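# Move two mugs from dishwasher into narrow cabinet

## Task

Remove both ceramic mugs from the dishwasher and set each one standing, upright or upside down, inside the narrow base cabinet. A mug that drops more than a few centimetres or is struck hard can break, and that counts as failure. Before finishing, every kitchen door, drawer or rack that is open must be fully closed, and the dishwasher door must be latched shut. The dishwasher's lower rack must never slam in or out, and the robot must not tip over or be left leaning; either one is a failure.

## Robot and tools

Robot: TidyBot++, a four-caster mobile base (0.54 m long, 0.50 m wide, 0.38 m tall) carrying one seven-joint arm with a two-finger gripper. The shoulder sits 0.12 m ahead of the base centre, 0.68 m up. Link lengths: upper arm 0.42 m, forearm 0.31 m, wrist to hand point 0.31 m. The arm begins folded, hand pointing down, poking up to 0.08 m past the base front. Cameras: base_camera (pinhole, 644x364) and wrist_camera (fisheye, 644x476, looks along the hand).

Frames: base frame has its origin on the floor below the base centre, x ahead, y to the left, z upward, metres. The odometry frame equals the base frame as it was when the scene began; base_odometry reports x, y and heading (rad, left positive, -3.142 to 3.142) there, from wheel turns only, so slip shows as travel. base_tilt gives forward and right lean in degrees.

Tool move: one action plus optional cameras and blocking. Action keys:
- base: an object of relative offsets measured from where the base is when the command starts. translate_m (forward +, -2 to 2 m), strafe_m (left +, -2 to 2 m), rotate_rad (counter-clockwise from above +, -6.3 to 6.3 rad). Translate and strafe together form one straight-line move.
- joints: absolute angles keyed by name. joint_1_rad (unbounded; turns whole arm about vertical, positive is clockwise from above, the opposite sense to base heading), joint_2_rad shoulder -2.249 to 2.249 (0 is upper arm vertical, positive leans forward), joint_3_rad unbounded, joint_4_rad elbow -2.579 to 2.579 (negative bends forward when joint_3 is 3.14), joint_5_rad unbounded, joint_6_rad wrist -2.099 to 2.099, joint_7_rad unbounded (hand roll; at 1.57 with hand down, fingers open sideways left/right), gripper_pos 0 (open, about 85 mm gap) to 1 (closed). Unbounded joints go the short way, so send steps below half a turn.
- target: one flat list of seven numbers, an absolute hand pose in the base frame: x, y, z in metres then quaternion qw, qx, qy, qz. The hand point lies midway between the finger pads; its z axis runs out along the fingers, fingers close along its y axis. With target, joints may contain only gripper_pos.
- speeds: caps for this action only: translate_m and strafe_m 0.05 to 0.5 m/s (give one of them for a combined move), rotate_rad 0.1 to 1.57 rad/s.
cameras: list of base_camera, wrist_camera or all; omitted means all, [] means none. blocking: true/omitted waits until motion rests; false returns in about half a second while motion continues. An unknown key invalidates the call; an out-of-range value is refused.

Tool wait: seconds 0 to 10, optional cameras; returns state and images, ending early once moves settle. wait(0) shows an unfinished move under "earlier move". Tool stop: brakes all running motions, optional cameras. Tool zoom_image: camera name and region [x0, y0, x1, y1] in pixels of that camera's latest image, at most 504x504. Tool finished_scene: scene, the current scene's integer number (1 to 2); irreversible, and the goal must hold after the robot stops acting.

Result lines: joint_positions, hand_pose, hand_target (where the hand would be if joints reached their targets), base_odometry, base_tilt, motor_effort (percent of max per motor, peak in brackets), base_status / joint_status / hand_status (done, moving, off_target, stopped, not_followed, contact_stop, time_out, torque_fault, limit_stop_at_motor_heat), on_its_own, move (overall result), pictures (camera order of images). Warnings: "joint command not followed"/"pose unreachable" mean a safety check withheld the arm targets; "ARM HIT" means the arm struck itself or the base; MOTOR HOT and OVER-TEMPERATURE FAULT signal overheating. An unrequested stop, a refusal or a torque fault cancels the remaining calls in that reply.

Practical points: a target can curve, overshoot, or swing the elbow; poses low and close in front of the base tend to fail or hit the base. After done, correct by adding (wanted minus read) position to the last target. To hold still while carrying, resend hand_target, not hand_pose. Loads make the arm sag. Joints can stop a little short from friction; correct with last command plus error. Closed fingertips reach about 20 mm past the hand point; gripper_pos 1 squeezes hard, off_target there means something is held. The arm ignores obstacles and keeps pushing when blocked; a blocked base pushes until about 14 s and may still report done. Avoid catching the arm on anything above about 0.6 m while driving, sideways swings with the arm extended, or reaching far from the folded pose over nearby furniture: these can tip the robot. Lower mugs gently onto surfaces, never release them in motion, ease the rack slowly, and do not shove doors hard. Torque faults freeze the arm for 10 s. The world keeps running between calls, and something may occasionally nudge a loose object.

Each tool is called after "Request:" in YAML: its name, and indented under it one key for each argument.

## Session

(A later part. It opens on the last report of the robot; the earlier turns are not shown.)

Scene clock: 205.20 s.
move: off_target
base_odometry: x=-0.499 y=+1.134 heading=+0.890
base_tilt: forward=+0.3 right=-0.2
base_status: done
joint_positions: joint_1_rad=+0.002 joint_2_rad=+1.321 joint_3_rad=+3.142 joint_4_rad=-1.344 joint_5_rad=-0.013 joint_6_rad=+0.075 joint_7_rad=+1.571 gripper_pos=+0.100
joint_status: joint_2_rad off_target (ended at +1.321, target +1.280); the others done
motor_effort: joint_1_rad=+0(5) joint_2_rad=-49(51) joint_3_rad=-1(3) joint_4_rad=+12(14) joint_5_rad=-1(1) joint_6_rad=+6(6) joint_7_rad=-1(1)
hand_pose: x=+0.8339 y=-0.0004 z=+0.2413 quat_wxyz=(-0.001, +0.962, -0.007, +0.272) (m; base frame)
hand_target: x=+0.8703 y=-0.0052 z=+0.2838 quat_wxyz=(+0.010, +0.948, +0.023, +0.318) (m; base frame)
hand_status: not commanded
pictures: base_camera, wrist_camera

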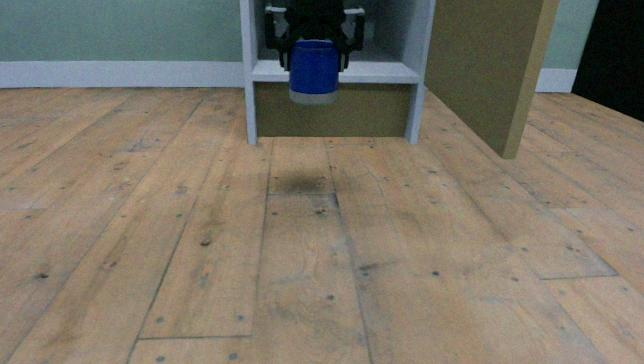

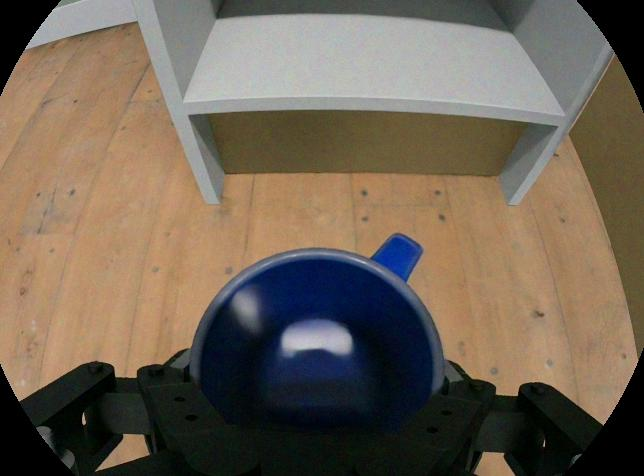

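Request:
move:
  joints: {"joint_2_rad":1.315,"joint_4_rad":-1.325,"joint_6_rad":0.11}
  cameras: []

Request:
move:
  base: {"translate_m": 0.2}
  speeds: {"translate_m": 0.1}

Scene clock: 207.77 s.
move: done
base_odometry: x=-0.499 y=+1.134 heading=+0.890
base_tilt: forward=+0.3 right=-0.2
base_status: not commanded
joint_positions: joint_1_rad=+0.002 joint_2_rad=+1.342 joint_3_rad=+3.142 joint_4_rad=-1.344 joint_5_rad=-0.013 joint_6_rad=+0.075 joint_7_rad=+1.571 gripper_pos=+0.100
joint_status: all done
motor_effort: joint_1_rad=+0(0) joint_2_rad=-48(50) joint_3_rad=-1(1) joint_4_rad=+12(14) joint_5_rad=-1(1) joint_6_rad=+6(7) joint_7_rad=+0(1)
hand_pose: x=+0.8247 y=-0.0004 z=+0.2266 quat_wxyz=(-0.001, +0.965, -0.007, +0.262) (m; base frame)
hand_target: x=+0.8559 y=-0.0051 z=+0.2578 quat_wxyz=(+0.010, +0.953, +0.023, +0.301) (m; base frame)
hand_status: not commanded
pictures: none
No camera images: "cameras" was empty.

Scene clock: 210.30 s.
move: done
base_odometry: x=-0.373 y=+1.290 heading=+0.891
base_tilt: forward=+0.3 right=-0.2
base_status: done
joint_positions: joint_1_rad=+0.002 joint_2_rad=+1.342 joint_3_rad=+3.142 joint_4_rad=-1.341 joint_5_rad=-0.013 joint_6_rad=+0.075 joint_7_rad=+1.571 gripper_pos=+0.100
joint_status: not commanded
motor_effort: joint_1_rad=+0(2) joint_2_rad=-48(50) joint_3_rad=-1(1) joint_4_rad=+12(14) joint_5_rad=-1(1) joint_6_rad=+6(7) joint_7_rad=+0(1)
hand_pose: x=+0.8261 y=-0.0004 z=+0.2271 quat_wxyz=(-0.001, +0.965, -0.007, +0.263) (m; base frame)
hand_target: x=+0.8559 y=-0.0051 z=+0.2578 quat_wxyz=(+0.010, +0.953, +0.023, +0.301) (m; base frame)
hand_status: not commanded
pictures: base_camera, wrist_camera

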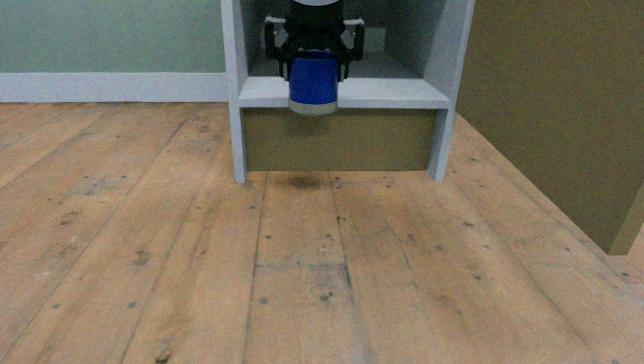

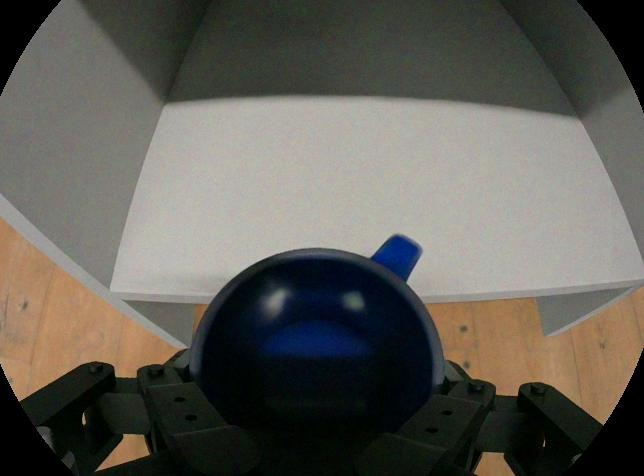

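Request:
move:
  base: {"translate_m": 0.14, "strafe_m": 0.015}
  speeds: {"translate_m": 0.08}

Scene clock: 214.53 s.
move: done
base_odometry: x=-0.296 y=+1.408 heading=+0.891
base_tilt: forward=+0.3 right=-0.2
base_status: done
joint_positions: joint_1_rad=+0.010 joint_2_rad=+1.347 joint_3_rad=+3.141 joint_4_rad=-1.322 joint_5_rad=-0.013 joint_6_rad=+0.124 joint_7_rad=+1.576 gripper_pos=+0.104
joint_status: not commanded
motor_effort: joint_1_rad=+0(6) joint_2_rad=-45(54) joint_3_rad=-1(7) joint_4_rad=+11(43) joint_5_rad=-1(2) joint_6_rad=+4(33) joint_7_rad=+0(1)
hand_pose: x=+0.8473 y=-0.0065 z=+0.2377 quat_wxyz=(+0.001, +0.956, -0.009, +0.294) (m; base frame)
hand_target: x=+0.8559 y=-0.0051 z=+0.2578 quat_wxyz=(+0.010, +0.953, +0.023, +0.301) (m; base frame)
hand_status: not commanded
pictures: base_camera, wrist_camera

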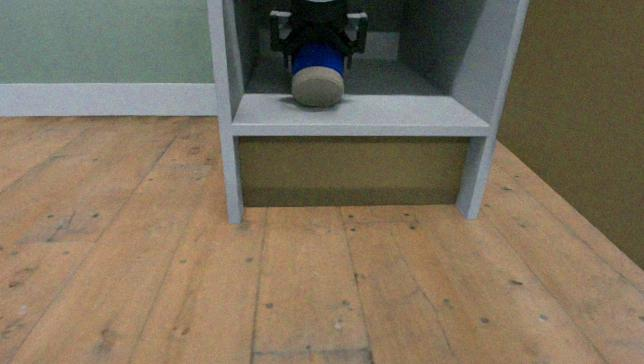

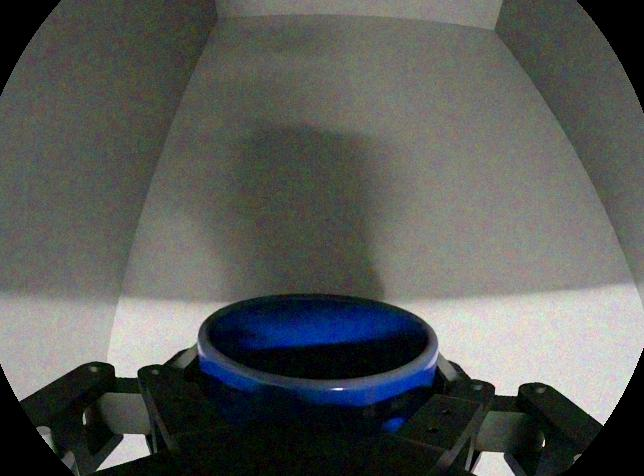

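Request:
move:
  joints: {"joint_2_rad":1.26}
  cameras: ["wrist_camera"]

Request:
move:
  base: {"translate_m": -0.2}
  speeds: {"translate_m": 0.1}

Request:
zoom_image:
  camera: "base_camera"
  region: [220, 0, 420, 160]

Scene clock: 226.00 s.
move: off_target
base_odometry: x=-0.296 y=+1.408 heading=+0.891
base_tilt: forward=+0.3 right=-0.2
base_status: not commanded
joint_positions: joint_1_rad=+0.010 joint_2_rad=+1.327 joint_3_rad=+3.141 joint_4_rad=-1.323 joint_5_rad=-0.013 joint_6_rad=+0.124 joint_7_rad=+1.576 gripper_pos=+0.104
joint_status: joint_2_rad off_target (ended at +1.327, target +1.260)
motor_effort: joint_1_rad=+0(0) joint_2_rad=-49(51) joint_3_rad=-1(1) joint_4_rad=+13(13) joint_5_rad=-1(1) joint_6_rad=+7(7) joint_7_rad=-1(1)
hand_pose: x=+0.8557 y=-0.0066 z=+0.2522 quat_wxyz=(+0.001, +0.953, -0.009, +0.303) (m; base frame)
hand_target: x=+0.8781 y=-0.0053 z=+0.2990 quat_wxyz=(+0.011, +0.945, +0.023, +0.327) (m; base frame)
hand_status: not commanded
pictures: wrist_camera

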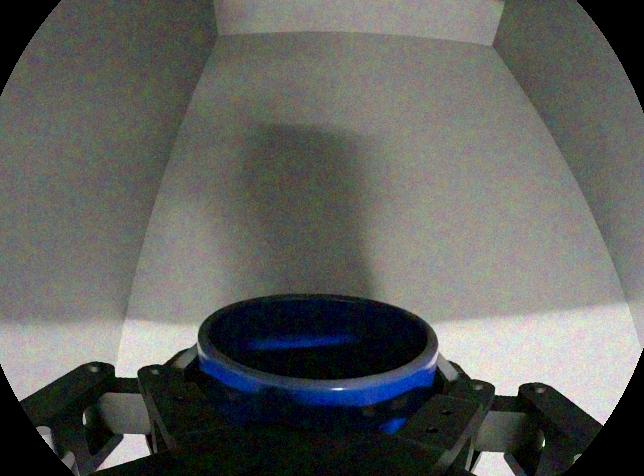

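Scene clock: 228.53 s.
move: done
base_odometry: x=-0.422 y=+1.252 heading=+0.891
base_tilt: forward=+0.3 right=-0.2
base_status: done
joint_positions: joint_1_rad=+0.010 joint_2_rad=+1.326 joint_3_rad=+3.141 joint_4_rad=-1.325 joint_5_rad=-0.013 joint_6_rad=+0.124 joint_7_rad=+1.576 gripper_pos=+0.104
joint_status: not commanded
motor_effort: joint_1_rad=+0(1) joint_2_rad=-49(51) joint_3_rad=-1(1) joint_4_rad=+13(15) joint_5_rad=-1(1) joint_6_rad=+7(7) joint_7_rad=+0(1)
hand_pose: x=+0.8549 y=-0.0066 z=+0.2523 quat_wxyz=(+0.001, +0.953, -0.009, +0.303) (m; base frame)
hand_target: x=+0.8781 y=-0.0053 z=+0.2990 quat_wxyz=(+0.011, +0.945, +0.023, +0.327) (m; base frame)
hand_status: not commanded
pictures: base_camera, wrist_camera

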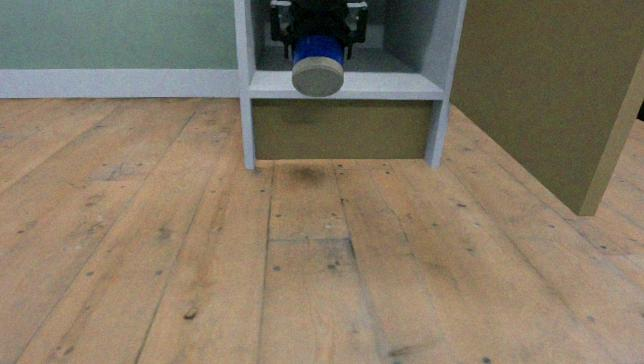

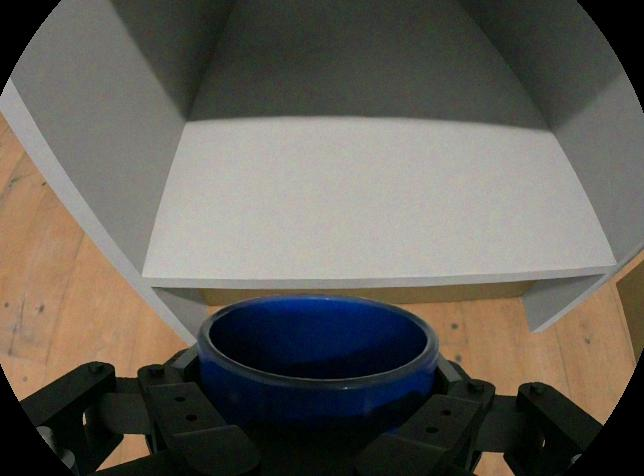

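Scaled by 2.520.

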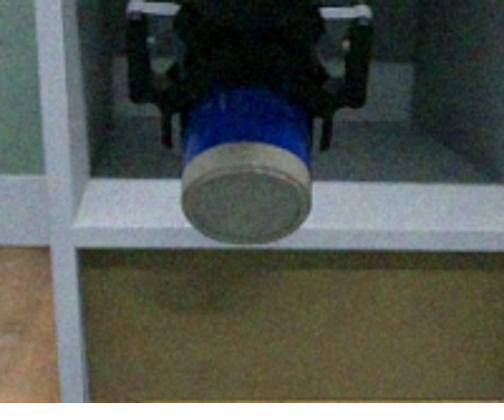

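Request:
move:
  joints: {"joint_2_rad":1.42,"joint_4_rad":-1.70,"joint_6_rad":1.08}

Request:
zoom_image:
  camera: "base_camera"
  region: [220, 0, 420, 160]

Scene clock: 233.23 s.
move: done
base_odometry: x=-0.422 y=+1.252 heading=+0.891
base_tilt: forward=+0.3 right=-0.2
base_status: not commanded
joint_positions: joint_1_rad=+0.010 joint_2_rad=+1.447 joint_3_rad=+3.141 joint_4_rad=-1.692 joint_5_rad=-0.013 joint_6_rad=+1.031 joint_7_rad=+1.576 gripper_pos=+0.104
joint_status: all done
motor_effort: joint_1_rad=+0(1) joint_2_rad=-44(50) joint_3_rad=-1(1) joint_4_rad=+6(13) joint_5_rad=-1(1) joint_6_rad=+10(11) joint_7_rad=+0(1)
hand_pose: x=+0.8048 y=-0.0090 z=+0.2601 quat_wxyz=(+0.007, +0.869, -0.008, +0.494) (m; base frame)
hand_target: x=+0.8194 y=-0.0049 z=+0.2900 quat_wxyz=(+0.017, +0.852, +0.021, +0.523) (m; base frame)
hand_status: not commanded
pictures: base_camera, wrist_camera

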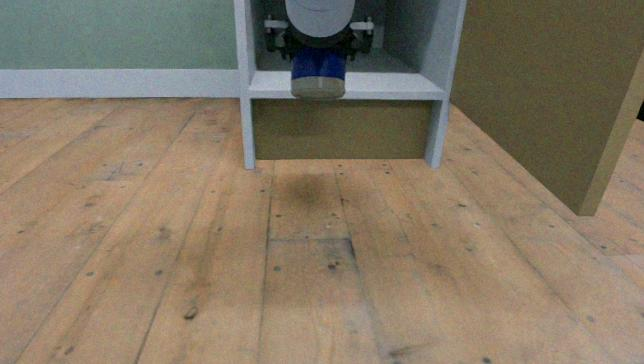

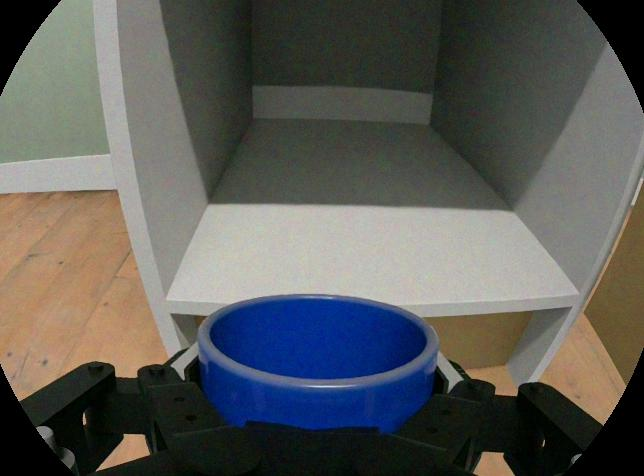

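Scaled by 2.520.

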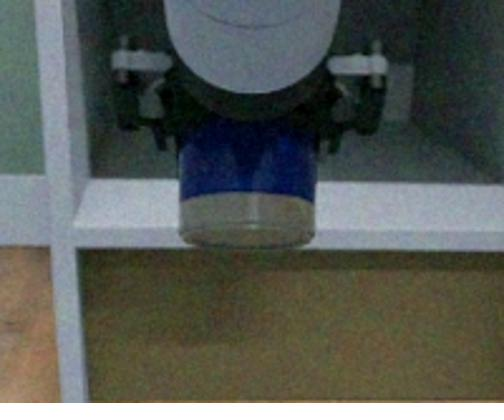

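Request:
move:
  joints: {"joint_2_rad":1.475,"joint_4_rad":-1.755,"joint_6_rad":1.39}

Request:
zoom_image:
  camera: "base_camera"
  region: [220, 0, 420, 160]

Scene clock: 237.13 s.
move: done
base_odometry: x=-0.422 y=+1.252 heading=+0.891
base_tilt: forward=+0.3 right=-0.2
base_status: not commanded
joint_positions: joint_1_rad=+0.010 joint_2_rad=+1.493 joint_3_rad=+3.141 joint_4_rad=-1.746 joint_5_rad=-0.013 joint_6_rad=+1.349 joint_7_rad=+1.576 gripper_pos=+0.104
joint_status: all done
motor_effort: joint_1_rad=+0(0) joint_2_rad=-43(45) joint_3_rad=-1(1) joint_4_rad=+4(7) joint_5_rad=-1(1) joint_6_rad=+11(11) joint_7_rad=+0(1)
hand_pose: x=+0.8035 y=-0.0094 z=+0.3039 quat_wxyz=(+0.009, +0.810, -0.007, +0.586) (m; base frame)
hand_target: x=+0.8101 y=-0.0049 z=+0.3262 quat_wxyz=(+0.020, +0.795, +0.019, +0.605) (m; base frame)
hand_status: not commanded
pictures: base_camera, wrist_camera

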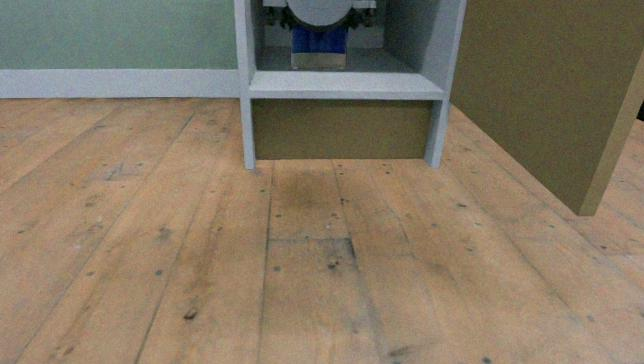

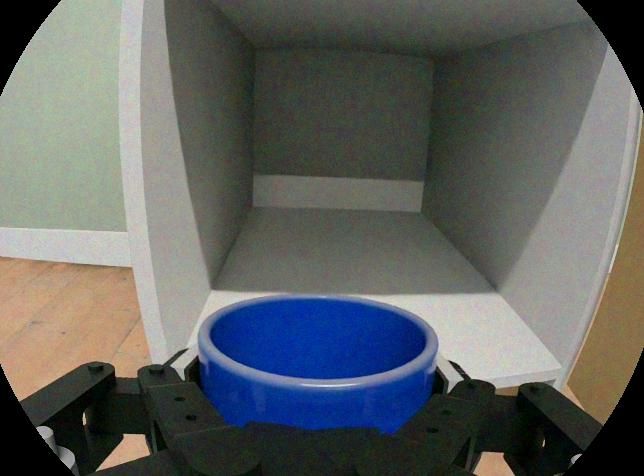

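Scaled by 2.520.

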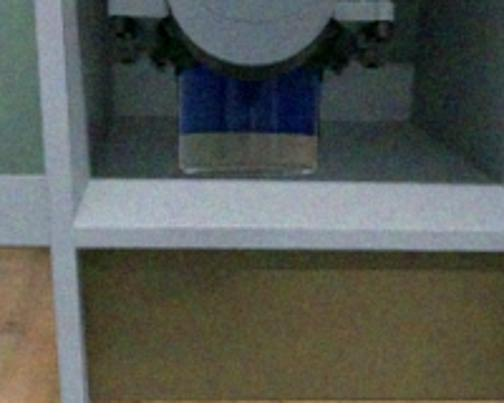

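Request:
move:
  base: {"translate_m": 0.22}
  speeds: {"translate_m": 0.08}

Request:
zoom_image:
  camera: "base_camera"
  region: [200, 0, 440, 160]

Scene clock: 246.63 s.
move: done
base_odometry: x=-0.284 y=+1.424 heading=+0.891
base_tilt: forward=+0.3 right=-0.2
base_status: done
joint_positions: joint_1_rad=+0.010 joint_2_rad=+1.495 joint_3_rad=+3.141 joint_4_rad=-1.750 joint_5_rad=-0.013 joint_6_rad=+1.350 joint_7_rad=+1.576 gripper_pos=+0.104
joint_status: not commanded
motor_effort: joint_1_rad=+0(1) joint_2_rad=-43(43) joint_3_rad=-1(1) joint_4_rad=+5(6) joint_5_rad=-1(1) joint_6_rad=+11(11) joint_7_rad=+0(1)
hand_pose: x=+0.8011 y=-0.0094 z=+0.3017 quat_wxyz=(+0.009, +0.812, -0.007, +0.584) (m; base frame)
hand_target: x=+0.8101 y=-0.0049 z=+0.3262 quat_wxyz=(+0.020, +0.795, +0.019, +0.605) (m; base frame)
hand_status: not commanded
pictures: base_camera, wrist_camera

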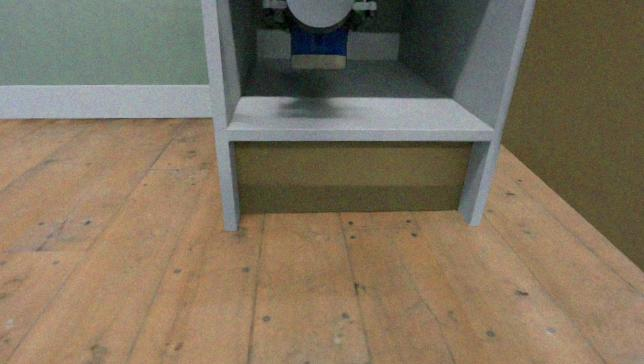

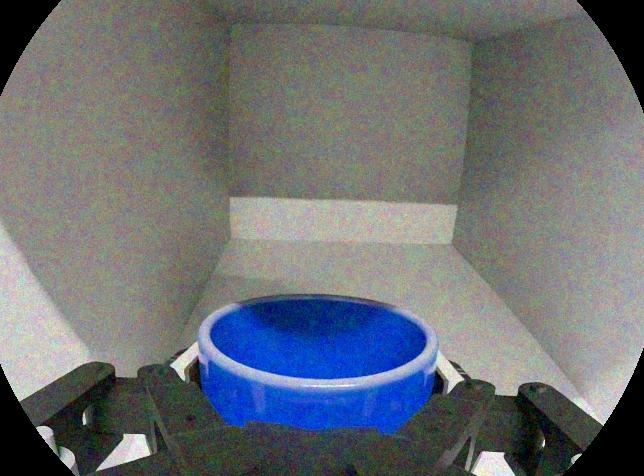

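Scaled by 2.100.

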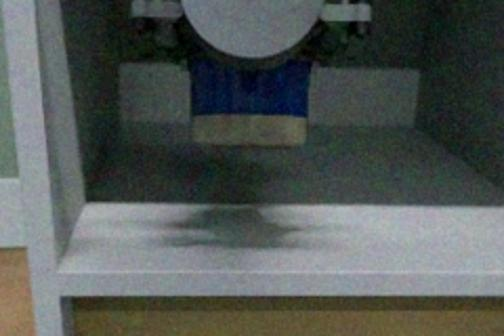

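Request:
move:
  joints: {"joint_2_rad":1.506,"joint_4_rad":-1.50,"joint_6_rad":1.16}

Request:
zoom_image:
  camera: "base_camera"
  region: [200, 0, 440, 160]

Scene clock: 264.17 s.
move: done
base_odometry: x=-0.284 y=+1.424 heading=+0.891
base_tilt: forward=+0.3 right=-0.2
base_status: not commanded
joint_positions: joint_1_rad=+0.010 joint_2_rad=+1.525 joint_3_rad=+3.141 joint_4_rad=-1.526 joint_5_rad=-0.013 joint_6_rad=+1.184 joint_7_rad=+1.576 gripper_pos=+0.104
joint_status: all done
motor_effort: joint_1_rad=+0(0) joint_2_rad=-46(47) joint_3_rad=-1(1) joint_4_rad=+8(9) joint_5_rad=-1(1) joint_6_rad=+11(12) joint_7_rad=+0(1)
hand_pose: x=+0.8655 y=-0.0099 z=+0.2974 quat_wxyz=(+0.008, +0.803, -0.008, +0.595) (m; base frame)
hand_target: x=+0.8809 y=-0.0056 z=+0.3130 quat_wxyz=(+0.020, +0.797, +0.019, +0.603) (m; base frame)
hand_status: not commanded
pictures: base_camera, wrist_camera

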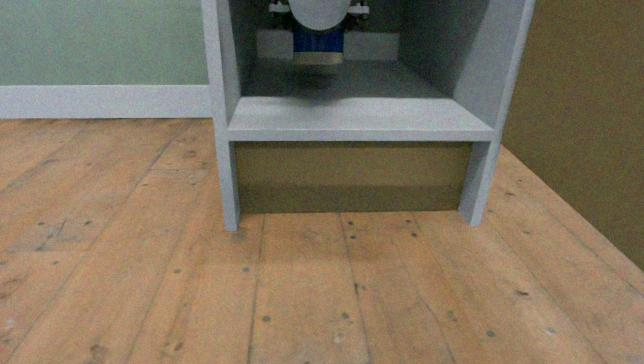

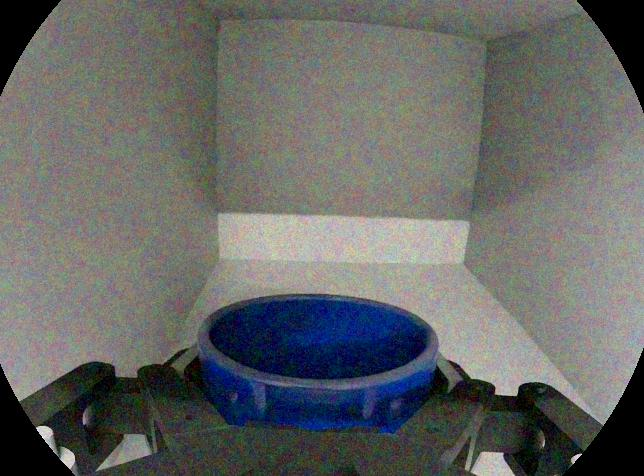

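Scaled by 2.100.

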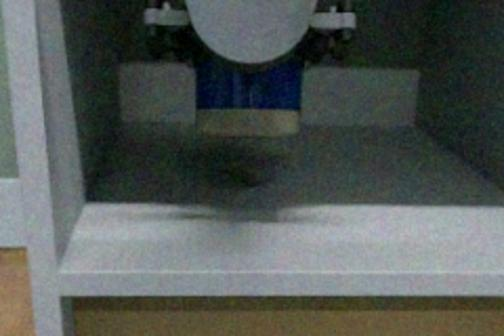

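Request:
move:
  joints: {"joint_2_rad":1.545,"joint_4_rad":-1.49,"joint_6_rad":1.20}

Request:
zoom_image:
  camera: "base_camera"
  region: [200, 0, 440, 160]

Scene clock: 270.50 s.
move: done
base_odometry: x=-0.284 y=+1.424 heading=+0.891
base_tilt: forward=+0.3 right=-0.2
base_status: not commanded
joint_positions: joint_1_rad=+0.010 joint_2_rad=+1.572 joint_3_rad=+3.141 joint_4_rad=-1.513 joint_5_rad=-0.013 joint_6_rad=+1.188 joint_7_rad=+1.576 gripper_pos=+0.104
joint_status: all done
motor_effort: joint_1_rad=+0(0) joint_2_rad=-45(48) joint_3_rad=-1(1) joint_4_rad=+8(9) joint_5_rad=-1(1) joint_6_rad=+11(12) joint_7_rad=+0(1)
hand_pose: x=+0.8523 y=-0.0098 z=+0.2678 quat_wxyz=(+0.008, +0.812, -0.008, +0.583) (m; base frame)
hand_target: x=+0.8735 y=-0.0056 z=+0.2988 quat_wxyz=(+0.020, +0.794, +0.019, +0.607) (m; base frame)
hand_status: not commanded
pictures: base_camera, wrist_camera

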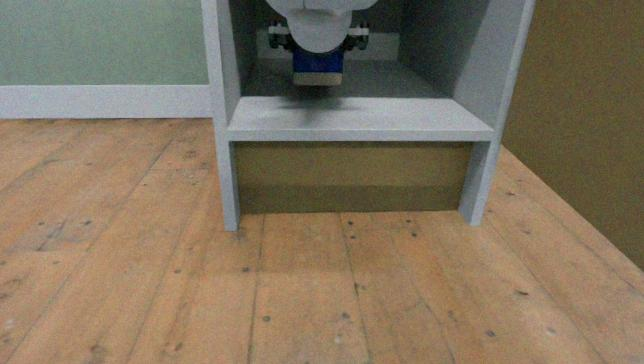

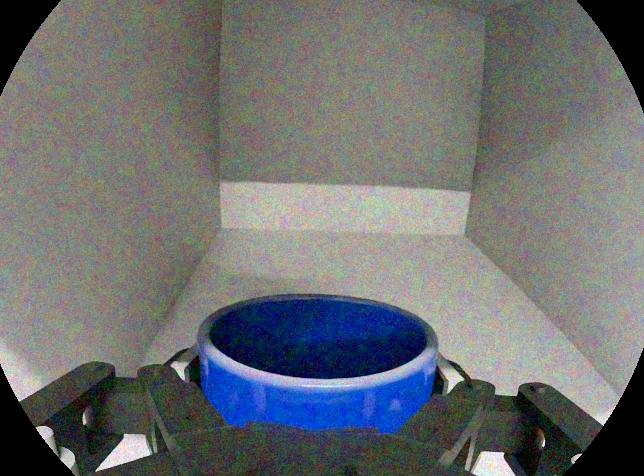

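Scaled by 2.100.

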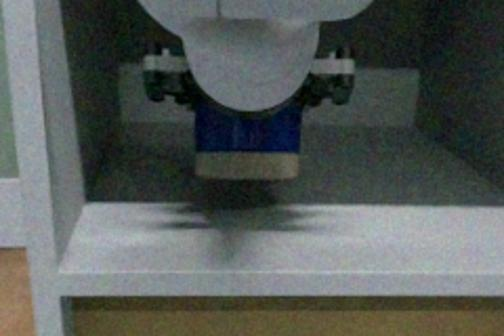

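Request:
move:
  joints: {"joint_2_rad":1.618,"joint_4_rad":-1.26,"joint_6_rad":1.06}

Request:
zoom_image:
  camera: "base_camera"
  region: [200, 0, 440, 160]

Scene clock: 273.53 s.
move: done
base_odometry: x=-0.284 y=+1.424 heading=+0.891
base_tilt: forward=+0.3 right=-0.2
base_status: not commanded
joint_positions: joint_1_rad=+0.010 joint_2_rad=+1.639 joint_3_rad=+3.141 joint_4_rad=-1.289 joint_5_rad=-0.013 joint_6_rad=+1.085 joint_7_rad=+1.576 gripper_pos=+0.104
joint_status: all done
motor_effort: joint_1_rad=+0(0) joint_2_rad=-48(49) joint_3_rad=-1(1) joint_4_rad=+11(12) joint_5_rad=-1(1) joint_6_rad=+11(12) joint_7_rad=+0(1)
hand_pose: x=+0.9053 y=-0.0102 z=+0.2624 quat_wxyz=(+0.007, +0.796, -0.008, +0.605) (m; base frame)
hand_target: x=+0.9230 y=-0.0061 z=+0.2823 quat_wxyz=(+0.021, +0.789, +0.019, +0.614) (m; base frame)
hand_status: not commanded
pictures: base_camera, wrist_camera

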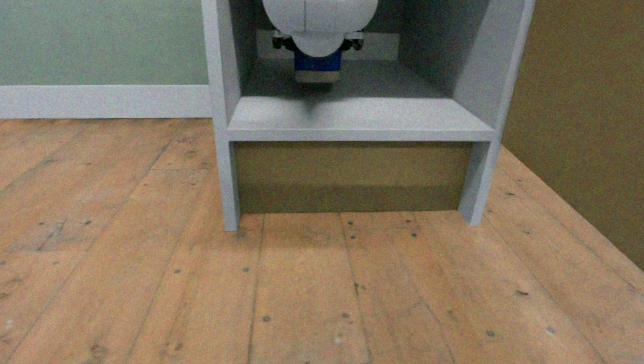

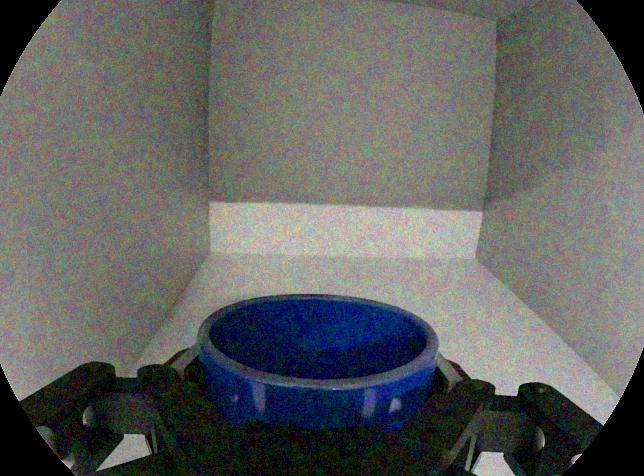

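Scaled by 2.100.

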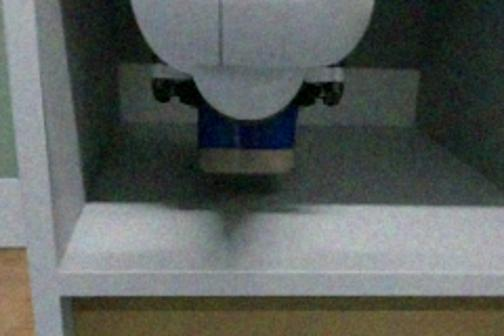

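Request:
move:
  joints: {"joint_2_rad":1.66,"joint_4_rad":-1.26,"joint_6_rad":1.10}
  cameras: ["base_camera"]

Request:
zoom_image:
  camera: "base_camera"
  region: [200, 0, 440, 160]

Request:
move:
  joints: {"joint_2_rad":1.69,"joint_4_rad":-1.26,"joint_6_rad":1.13}
  cameras: ["base_camera"]

Request:
zoom_image:
  camera: "base_camera"
  region: [200, 0, 440, 160]

Scene clock: 275.87 s.
move: done
base_odometry: x=-0.284 y=+1.424 heading=+0.891
base_tilt: forward=+0.3 right=-0.2
base_status: not commanded
joint_positions: joint_1_rad=+0.010 joint_2_rad=+1.671 joint_3_rad=+3.141 joint_4_rad=-1.282 joint_5_rad=-0.013 joint_6_rad=+1.095 joint_7_rad=+1.576 gripper_pos=+0.104
joint_status: all done
motor_effort: joint_1_rad=+0(1) joint_2_rad=-45(48) joint_3_rad=-1(1) joint_4_rad=+8(11) joint_5_rad=-1(1) joint_6_rad=+9(11) joint_7_rad=+0(1)
hand_pose: x=+0.8950 y=-0.0101 z=+0.2428 quat_wxyz=(+0.007, +0.801, -0.008, +0.599) (m; base frame)
hand_target: x=+0.9088 y=-0.0060 z=+0.2609 quat_wxyz=(+0.021, +0.789, +0.019, +0.613) (m; base frame)
hand_status: not commanded
pictures: base_camera

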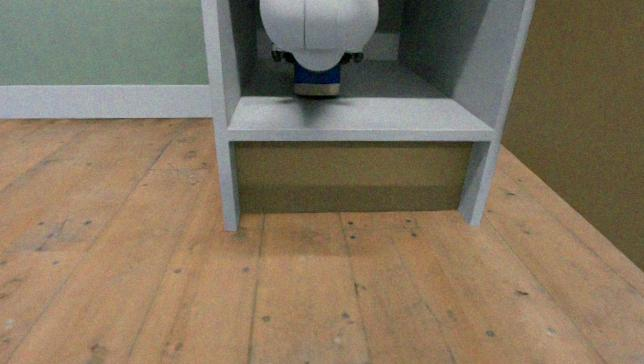

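Scaled by 2.100.

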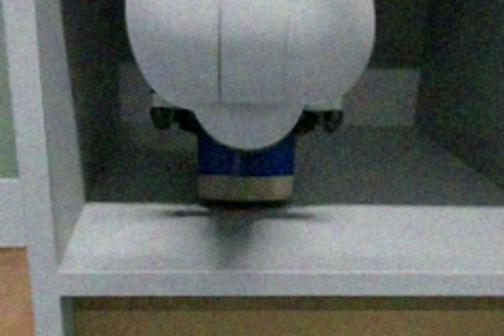

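Scene clock: 276.50 s.
move: done
base_odometry: x=-0.284 y=+1.424 heading=+0.891
base_tilt: forward=+0.3 right=-0.2
base_status: not commanded
joint_positions: joint_1_rad=+0.010 joint_2_rad=+1.683 joint_3_rad=+3.141 joint_4_rad=-1.277 joint_5_rad=-0.013 joint_6_rad=+1.119 joint_7_rad=+1.576 gripper_pos=+0.104
joint_status: all done
motor_effort: joint_1_rad=-1(1) joint_2_rad=-43(46) joint_3_rad=-1(1) joint_4_rad=+8(10) joint_5_rad=+0(1) joint_6_rad=+8(10) joint_7_rad=-1(1)
hand_pose: x=+0.8937 y=-0.0101 z=+0.2422 quat_wxyz=(+0.007, +0.796, -0.008, +0.605) (m; base frame)
hand_target: x=+0.8983 y=-0.0059 z=+0.2464 quat_wxyz=(+0.021, +0.789, +0.019, +0.613) (m; base frame)
hand_status: not commanded
pictures: base_camera

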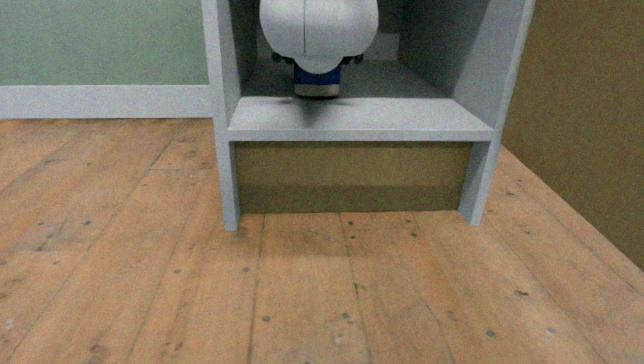

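Scaled by 2.100.

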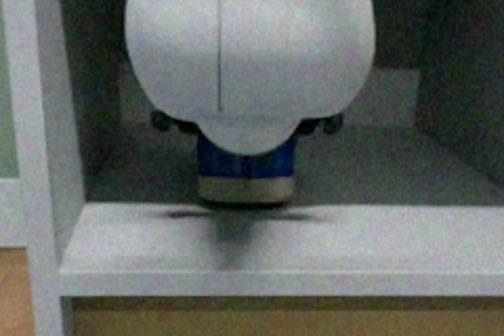

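Request:
move:
  joints: {"joint_2_rad":1.73,"joint_4_rad":-1.26,"joint_6_rad":1.16}

Request:
zoom_image:
  camera: "base_camera"
  region: [250, 0, 390, 120]

Scene clock: 278.17 s.
move: done
base_odometry: x=-0.284 y=+1.424 heading=+0.891
base_tilt: forward=+0.3 right=-0.2
base_status: not commanded
joint_positions: joint_1_rad=+0.010 joint_2_rad=+1.703 joint_3_rad=+3.141 joint_4_rad=-1.267 joint_5_rad=-0.013 joint_6_rad=+1.155 joint_7_rad=+1.576 gripper_pos=+0.104
joint_status: all done
motor_effort: joint_1_rad=-1(2) joint_2_rad=-39(43) joint_3_rad=-1(2) joint_4_rad=+6(8) joint_5_rad=+0(0) joint_6_rad=+6(8) joint_7_rad=+0(1)
hand_pose: x=+0.8916 y=-0.0102 z=+0.2413 quat_wxyz=(+0.008, +0.788, -0.008, +0.616) (m; base frame)
hand_target: x=+0.8828 y=-0.0058 z=+0.2246 quat_wxyz=(+0.021, +0.792, +0.019, +0.609) (m; base frame)
hand_status: not commanded
pictures: base_camera, wrist_camera

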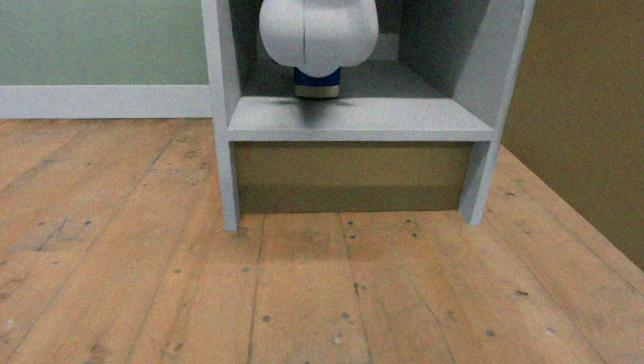

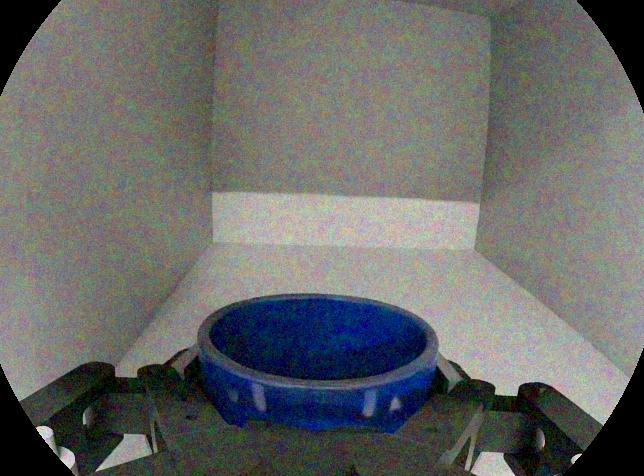

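Scaled by 3.600.

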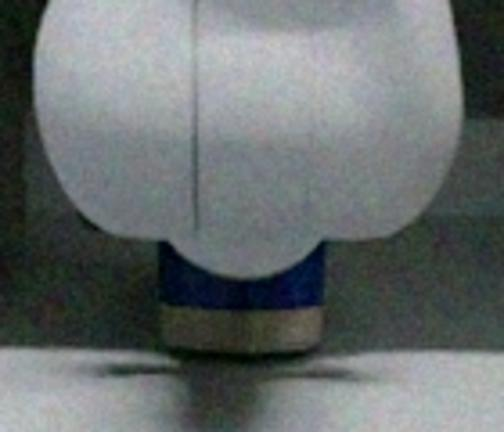

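Request:
move:
  joints: {"joint_2_rad":1.70,"joint_4_rad":-1.265,"joint_6_rad":1.15}
  cameras: []

Request:
move:
  joints: {"gripper_pos":0.0}

Request:
zoom_image:
  camera: "base_camera"
  region: [250, 0, 390, 120]

Scene clock: 280.50 s.
move: done
base_odometry: x=-0.284 y=+1.424 heading=+0.891
base_tilt: forward=+0.3 right=-0.2
base_status: not commanded
joint_positions: joint_1_rad=+0.010 joint_2_rad=+1.703 joint_3_rad=+3.141 joint_4_rad=-1.267 joint_5_rad=-0.013 joint_6_rad=+1.155 joint_7_rad=+1.576 gripper_pos=+0.104
joint_status: all done
motor_effort: joint_1_rad=-1(2) joint_2_rad=-41(41) joint_3_rad=-1(2) joint_4_rad=+6(7) joint_5_rad=+0(0) joint_6_rad=+7(7) joint_7_rad=+0(1)
hand_pose: x=+0.8917 y=-0.0102 z=+0.2415 quat_wxyz=(+0.008, +0.788, -0.008, +0.616) (m; base frame)
hand_target: x=+0.8935 y=-0.0059 z=+0.2429 quat_wxyz=(+0.021, +0.788, +0.019, +0.615) (m; base frame)
hand_status: not commanded
pictures: none
No camera images: "cameras" was empty.

Scene clock: 281.27 s.
move: done
base_odometry: x=-0.284 y=+1.424 heading=+0.891
base_tilt: forward=+0.3 right=-0.2
base_status: not commanded
joint_positions: joint_1_rad=+0.010 joint_2_rad=+1.707 joint_3_rad=+3.141 joint_4_rad=-1.267 joint_5_rad=-0.013 joint_6_rad=+1.155 joint_7_rad=+1.576 gripper_pos=+0.000
joint_status: all done
motor_effort: joint_1_rad=+0(2) joint_2_rad=-43(45) joint_3_rad=-1(2) joint_4_rad=+8(9) joint_5_rad=-1(1) joint_6_rad=+9(9) joint_7_rad=+0(1)
hand_pose: x=+0.8898 y=-0.0101 z=+0.2381 quat_wxyz=(+0.008, +0.789, -0.008, +0.614) (m; base frame)
hand_target: x=+0.8935 y=-0.0059 z=+0.2429 quat_wxyz=(+0.021, +0.788, +0.019, +0.615) (m; base frame)
hand_status: not commanded
pictures: base_camera, wrist_camera

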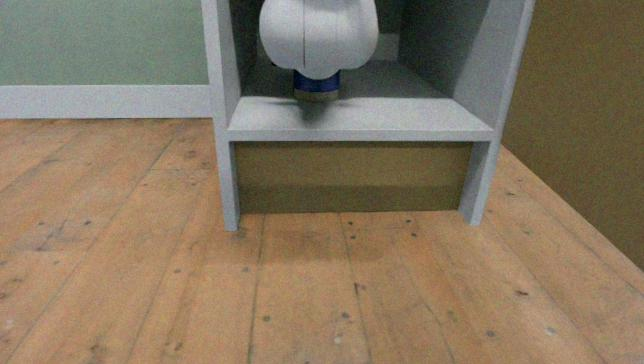

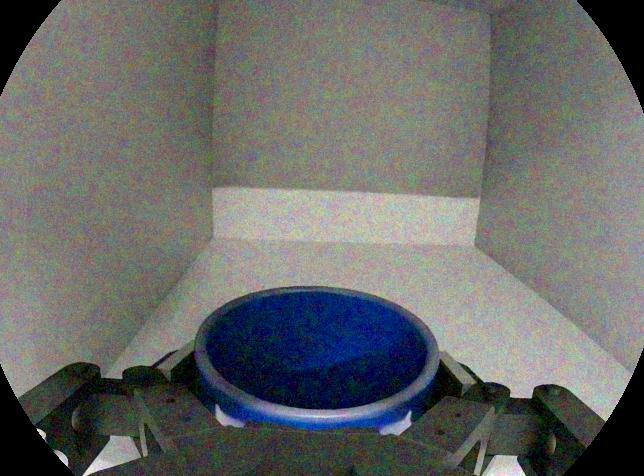

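Scaled by 3.600.

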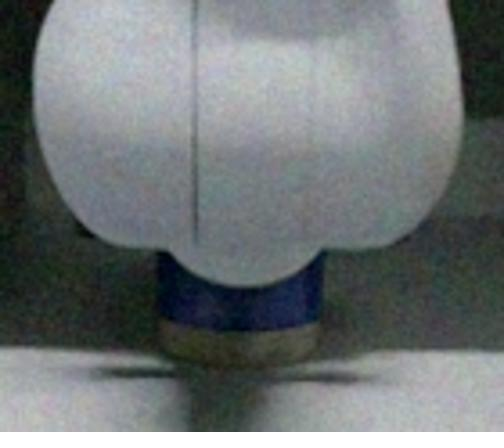

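Request:
move:
  base: {"translate_m": -0.06}
  speeds: {"translate_m": 0.05}

Request:
move:
  base: {"translate_m": -0.3}
  speeds: {"translate_m": 0.15}

Scene clock: 284.20 s.
move: done
base_odometry: x=-0.322 y=+1.377 heading=+0.891
base_tilt: forward=+0.3 right=-0.2
base_status: done
joint_positions: joint_1_rad=+0.010 joint_2_rad=+1.708 joint_3_rad=+3.141 joint_4_rad=-1.267 joint_5_rad=-0.013 joint_6_rad=+1.155 joint_7_rad=+1.576 gripper_pos=+0.000
joint_status: not commanded
motor_effort: joint_1_rad=+0(1) joint_2_rad=-43(45) joint_3_rad=-1(1) joint_4_rad=+7(9) joint_5_rad=-1(1) joint_6_rad=+9(9) joint_7_rad=+0(1)
hand_pose: x=+0.8896 y=-0.0101 z=+0.2378 quat_wxyz=(+0.008, +0.789, -0.008, +0.614) (m; base frame)
hand_target: x=+0.8935 y=-0.0059 z=+0.2429 quat_wxyz=(+0.021, +0.788, +0.019, +0.615) (m; base frame)
hand_status: not commanded
pictures: base_camera, wrist_camera

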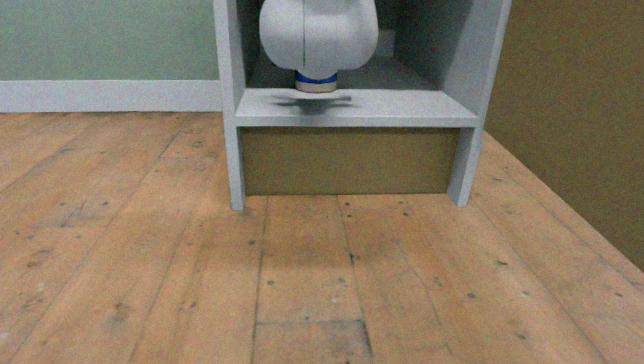

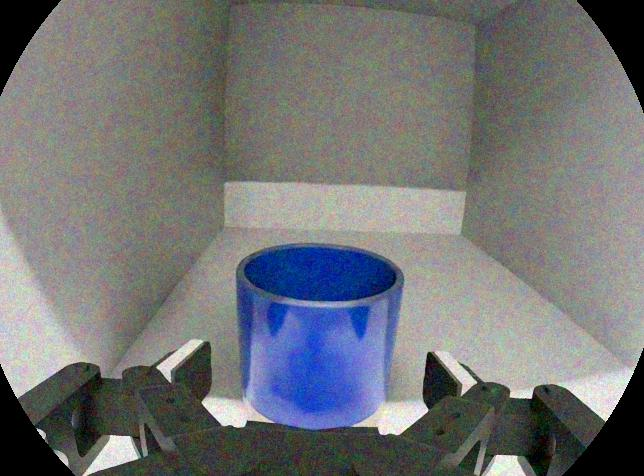

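Scene clock: 286.80 s.
move: done
base_odometry: x=-0.510 y=+1.143 heading=+0.891
base_tilt: forward=+0.3 right=-0.2
base_status: done
joint_positions: joint_1_rad=+0.010 joint_2_rad=+1.710 joint_3_rad=+3.141 joint_4_rad=-1.267 joint_5_rad=-0.013 joint_6_rad=+1.155 joint_7_rad=+1.576 gripper_pos=+0.000
joint_status: not commanded
motor_effort: joint_1_rad=+0(2) joint_2_rad=-43(45) joint_3_rad=-1(2) joint_4_rad=+7(10) joint_5_rad=-1(1) joint_6_rad=+9(9) joint_7_rad=-1(1)
hand_pose: x=+0.8887 y=-0.0101 z=+0.2361 quat_wxyz=(+0.008, +0.790, -0.008, +0.613) (m; base frame)
hand_target: x=+0.8935 y=-0.0059 z=+0.2429 quat_wxyz=(+0.021, +0.788, +0.019, +0.615) (m; base frame)
hand_status: not commanded
pictures: base_camera, wrist_camera

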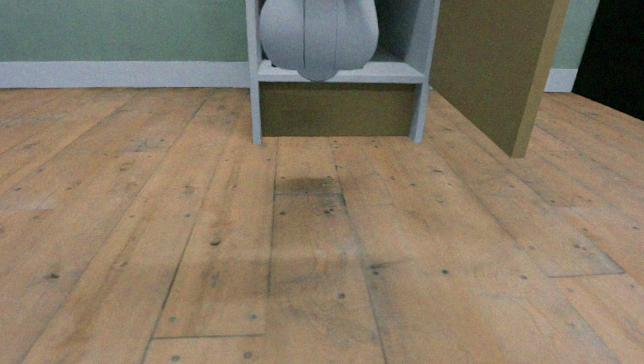

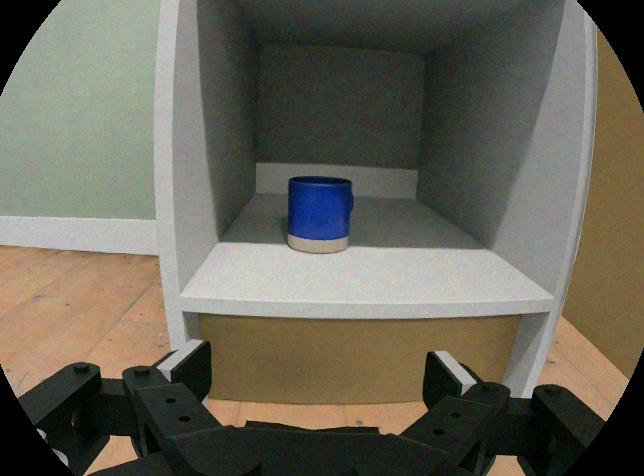

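Request:
move:
  base: {"translate_m": -0.45}
  cameras: []

Request:
move:
  base: {"rotate_rad": 0.8}
  joints: {"joint_1_rad":0,"joint_2_rad":0.1,"joint_4_rad":-1.6,"joint_6_rad":-0.8}

Scene clock: 294.60 s.
move: done
base_odometry: x=-0.793 y=+0.793 heading=+0.891
base_tilt: forward=+0.3 right=-0.2
base_status: done
joint_positions: joint_1_rad=+0.010 joint_2_rad=+1.715 joint_3_rad=+3.141 joint_4_rad=-1.267 joint_5_rad=-0.013 joint_6_rad=+1.155 joint_7_rad=+1.576 gripper_pos=+0.000
joint_status: not commanded
motor_effort: joint_1_rad=+0(1) joint_2_rad=-43(46) joint_3_rad=-1(1) joint_4_rad=+8(10) joint_5_rad=-1(1) joint_6_rad=+9(9) joint_7_rad=+0(1)
hand_pose: x=+0.8864 y=-0.0101 z=+0.2322 quat_wxyz=(+0.008, +0.791, -0.008, +0.611) (m; base frame)
hand_target: x=+0.8935 y=-0.0059 z=+0.2429 quat_wxyz=(+0.021, +0.788, +0.019, +0.615) (m; base frame)
hand_status: not commanded
pictures: none
No camera images: "cameras" was empty.

Scene clock: 297.87 s.
move: done
base_odometry: x=-0.793 y=+0.793 heading=+1.691
base_tilt: forward=+0.3 right=-0.2
base_status: done
joint_positions: joint_1_rad=-0.010 joint_2_rad=+0.131 joint_3_rad=+3.138 joint_4_rad=-1.578 joint_5_rad=-0.013 joint_6_rad=-0.760 joint_7_rad=+1.576 gripper_pos=+0.000
joint_status: all done
motor_effort: joint_1_rad=+0(8) joint_2_rad=-23(49) joint_3_rad=+0(4) joint_4_rad=+20(22) joint_5_rad=+0(2) joint_6_rad=+6(10) joint_7_rad=-1(1)
hand_pose: x=+0.6791 y=+0.0119 z=+0.8120 quat_wxyz=(-0.007, +0.944, +0.006, +0.330) (m; base frame)
hand_target: x=+0.6590 y=+0.0022 z=+0.8106 quat_wxyz=(+0.009, +0.949, +0.029, +0.315) (m; base frame)
hand_status: not commanded
pictures: base_camera, wrist_camera

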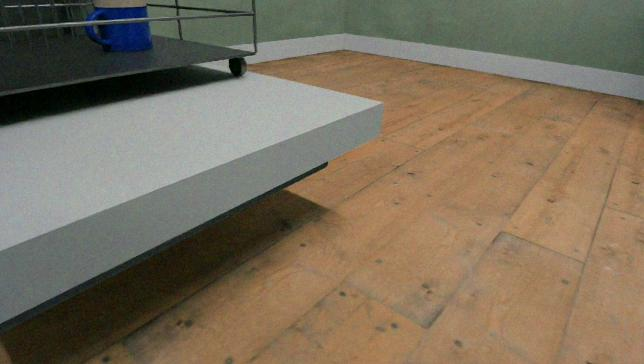

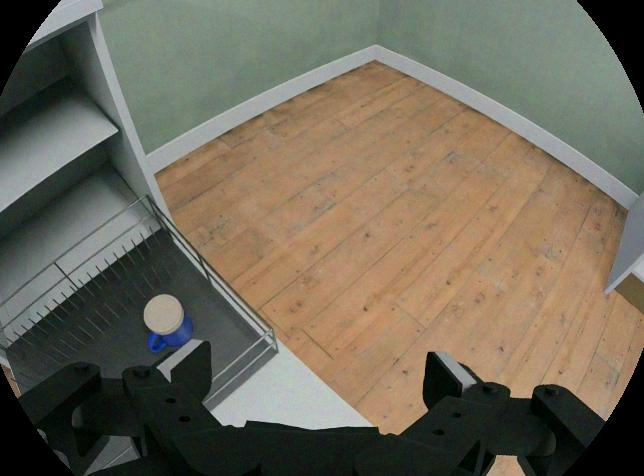

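Request:
move:
  base: {"strafe_m": 0.266, "translate_m": -0.04, "rotate_rad": 0.014}
  speeds: {"strafe_m": 0.2}

Scene clock: 301.77 s.
move: done
base_odometry: x=-1.053 y=+0.722 heading=+1.706
base_tilt: forward=+0.2 right=-0.2
base_status: done
joint_positions: joint_1_rad=-0.006 joint_2_rad=+0.131 joint_3_rad=+3.138 joint_4_rad=-1.579 joint_5_rad=-0.013 joint_6_rad=-0.762 joint_7_rad=+1.576 gripper_pos=+0.000
joint_status: not commanded
motor_effort: joint_1_rad=+0(4) joint_2_rad=-24(25) joint_3_rad=+0(4) joint_4_rad=+21(21) joint_5_rad=-1(2) joint_6_rad=+6(6) joint_7_rad=+0(1)
hand_pose: x=+0.6783 y=+0.0095 z=+0.8112 quat_wxyz=(-0.007, +0.944, +0.004, +0.328) (m; base frame)
hand_target: x=+0.6590 y=+0.0022 z=+0.8106 quat_wxyz=(+0.009, +0.949, +0.029, +0.315) (m; base frame)
hand_status: not commanded
pictures: base_camera, wrist_camera

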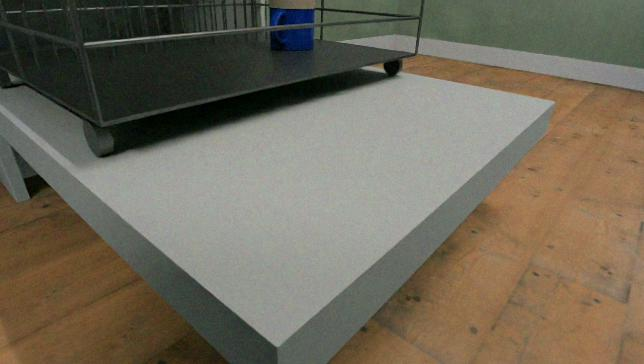

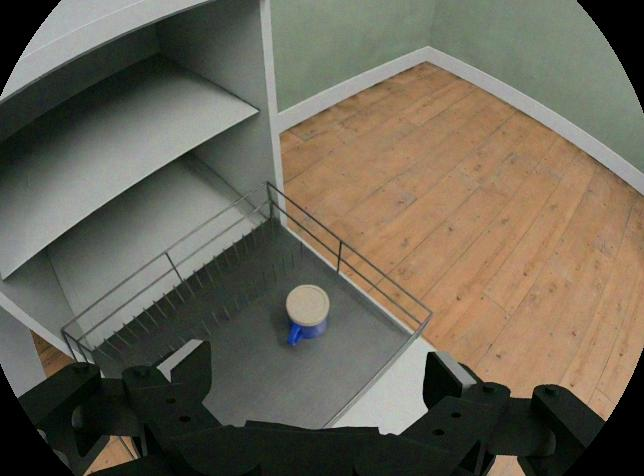

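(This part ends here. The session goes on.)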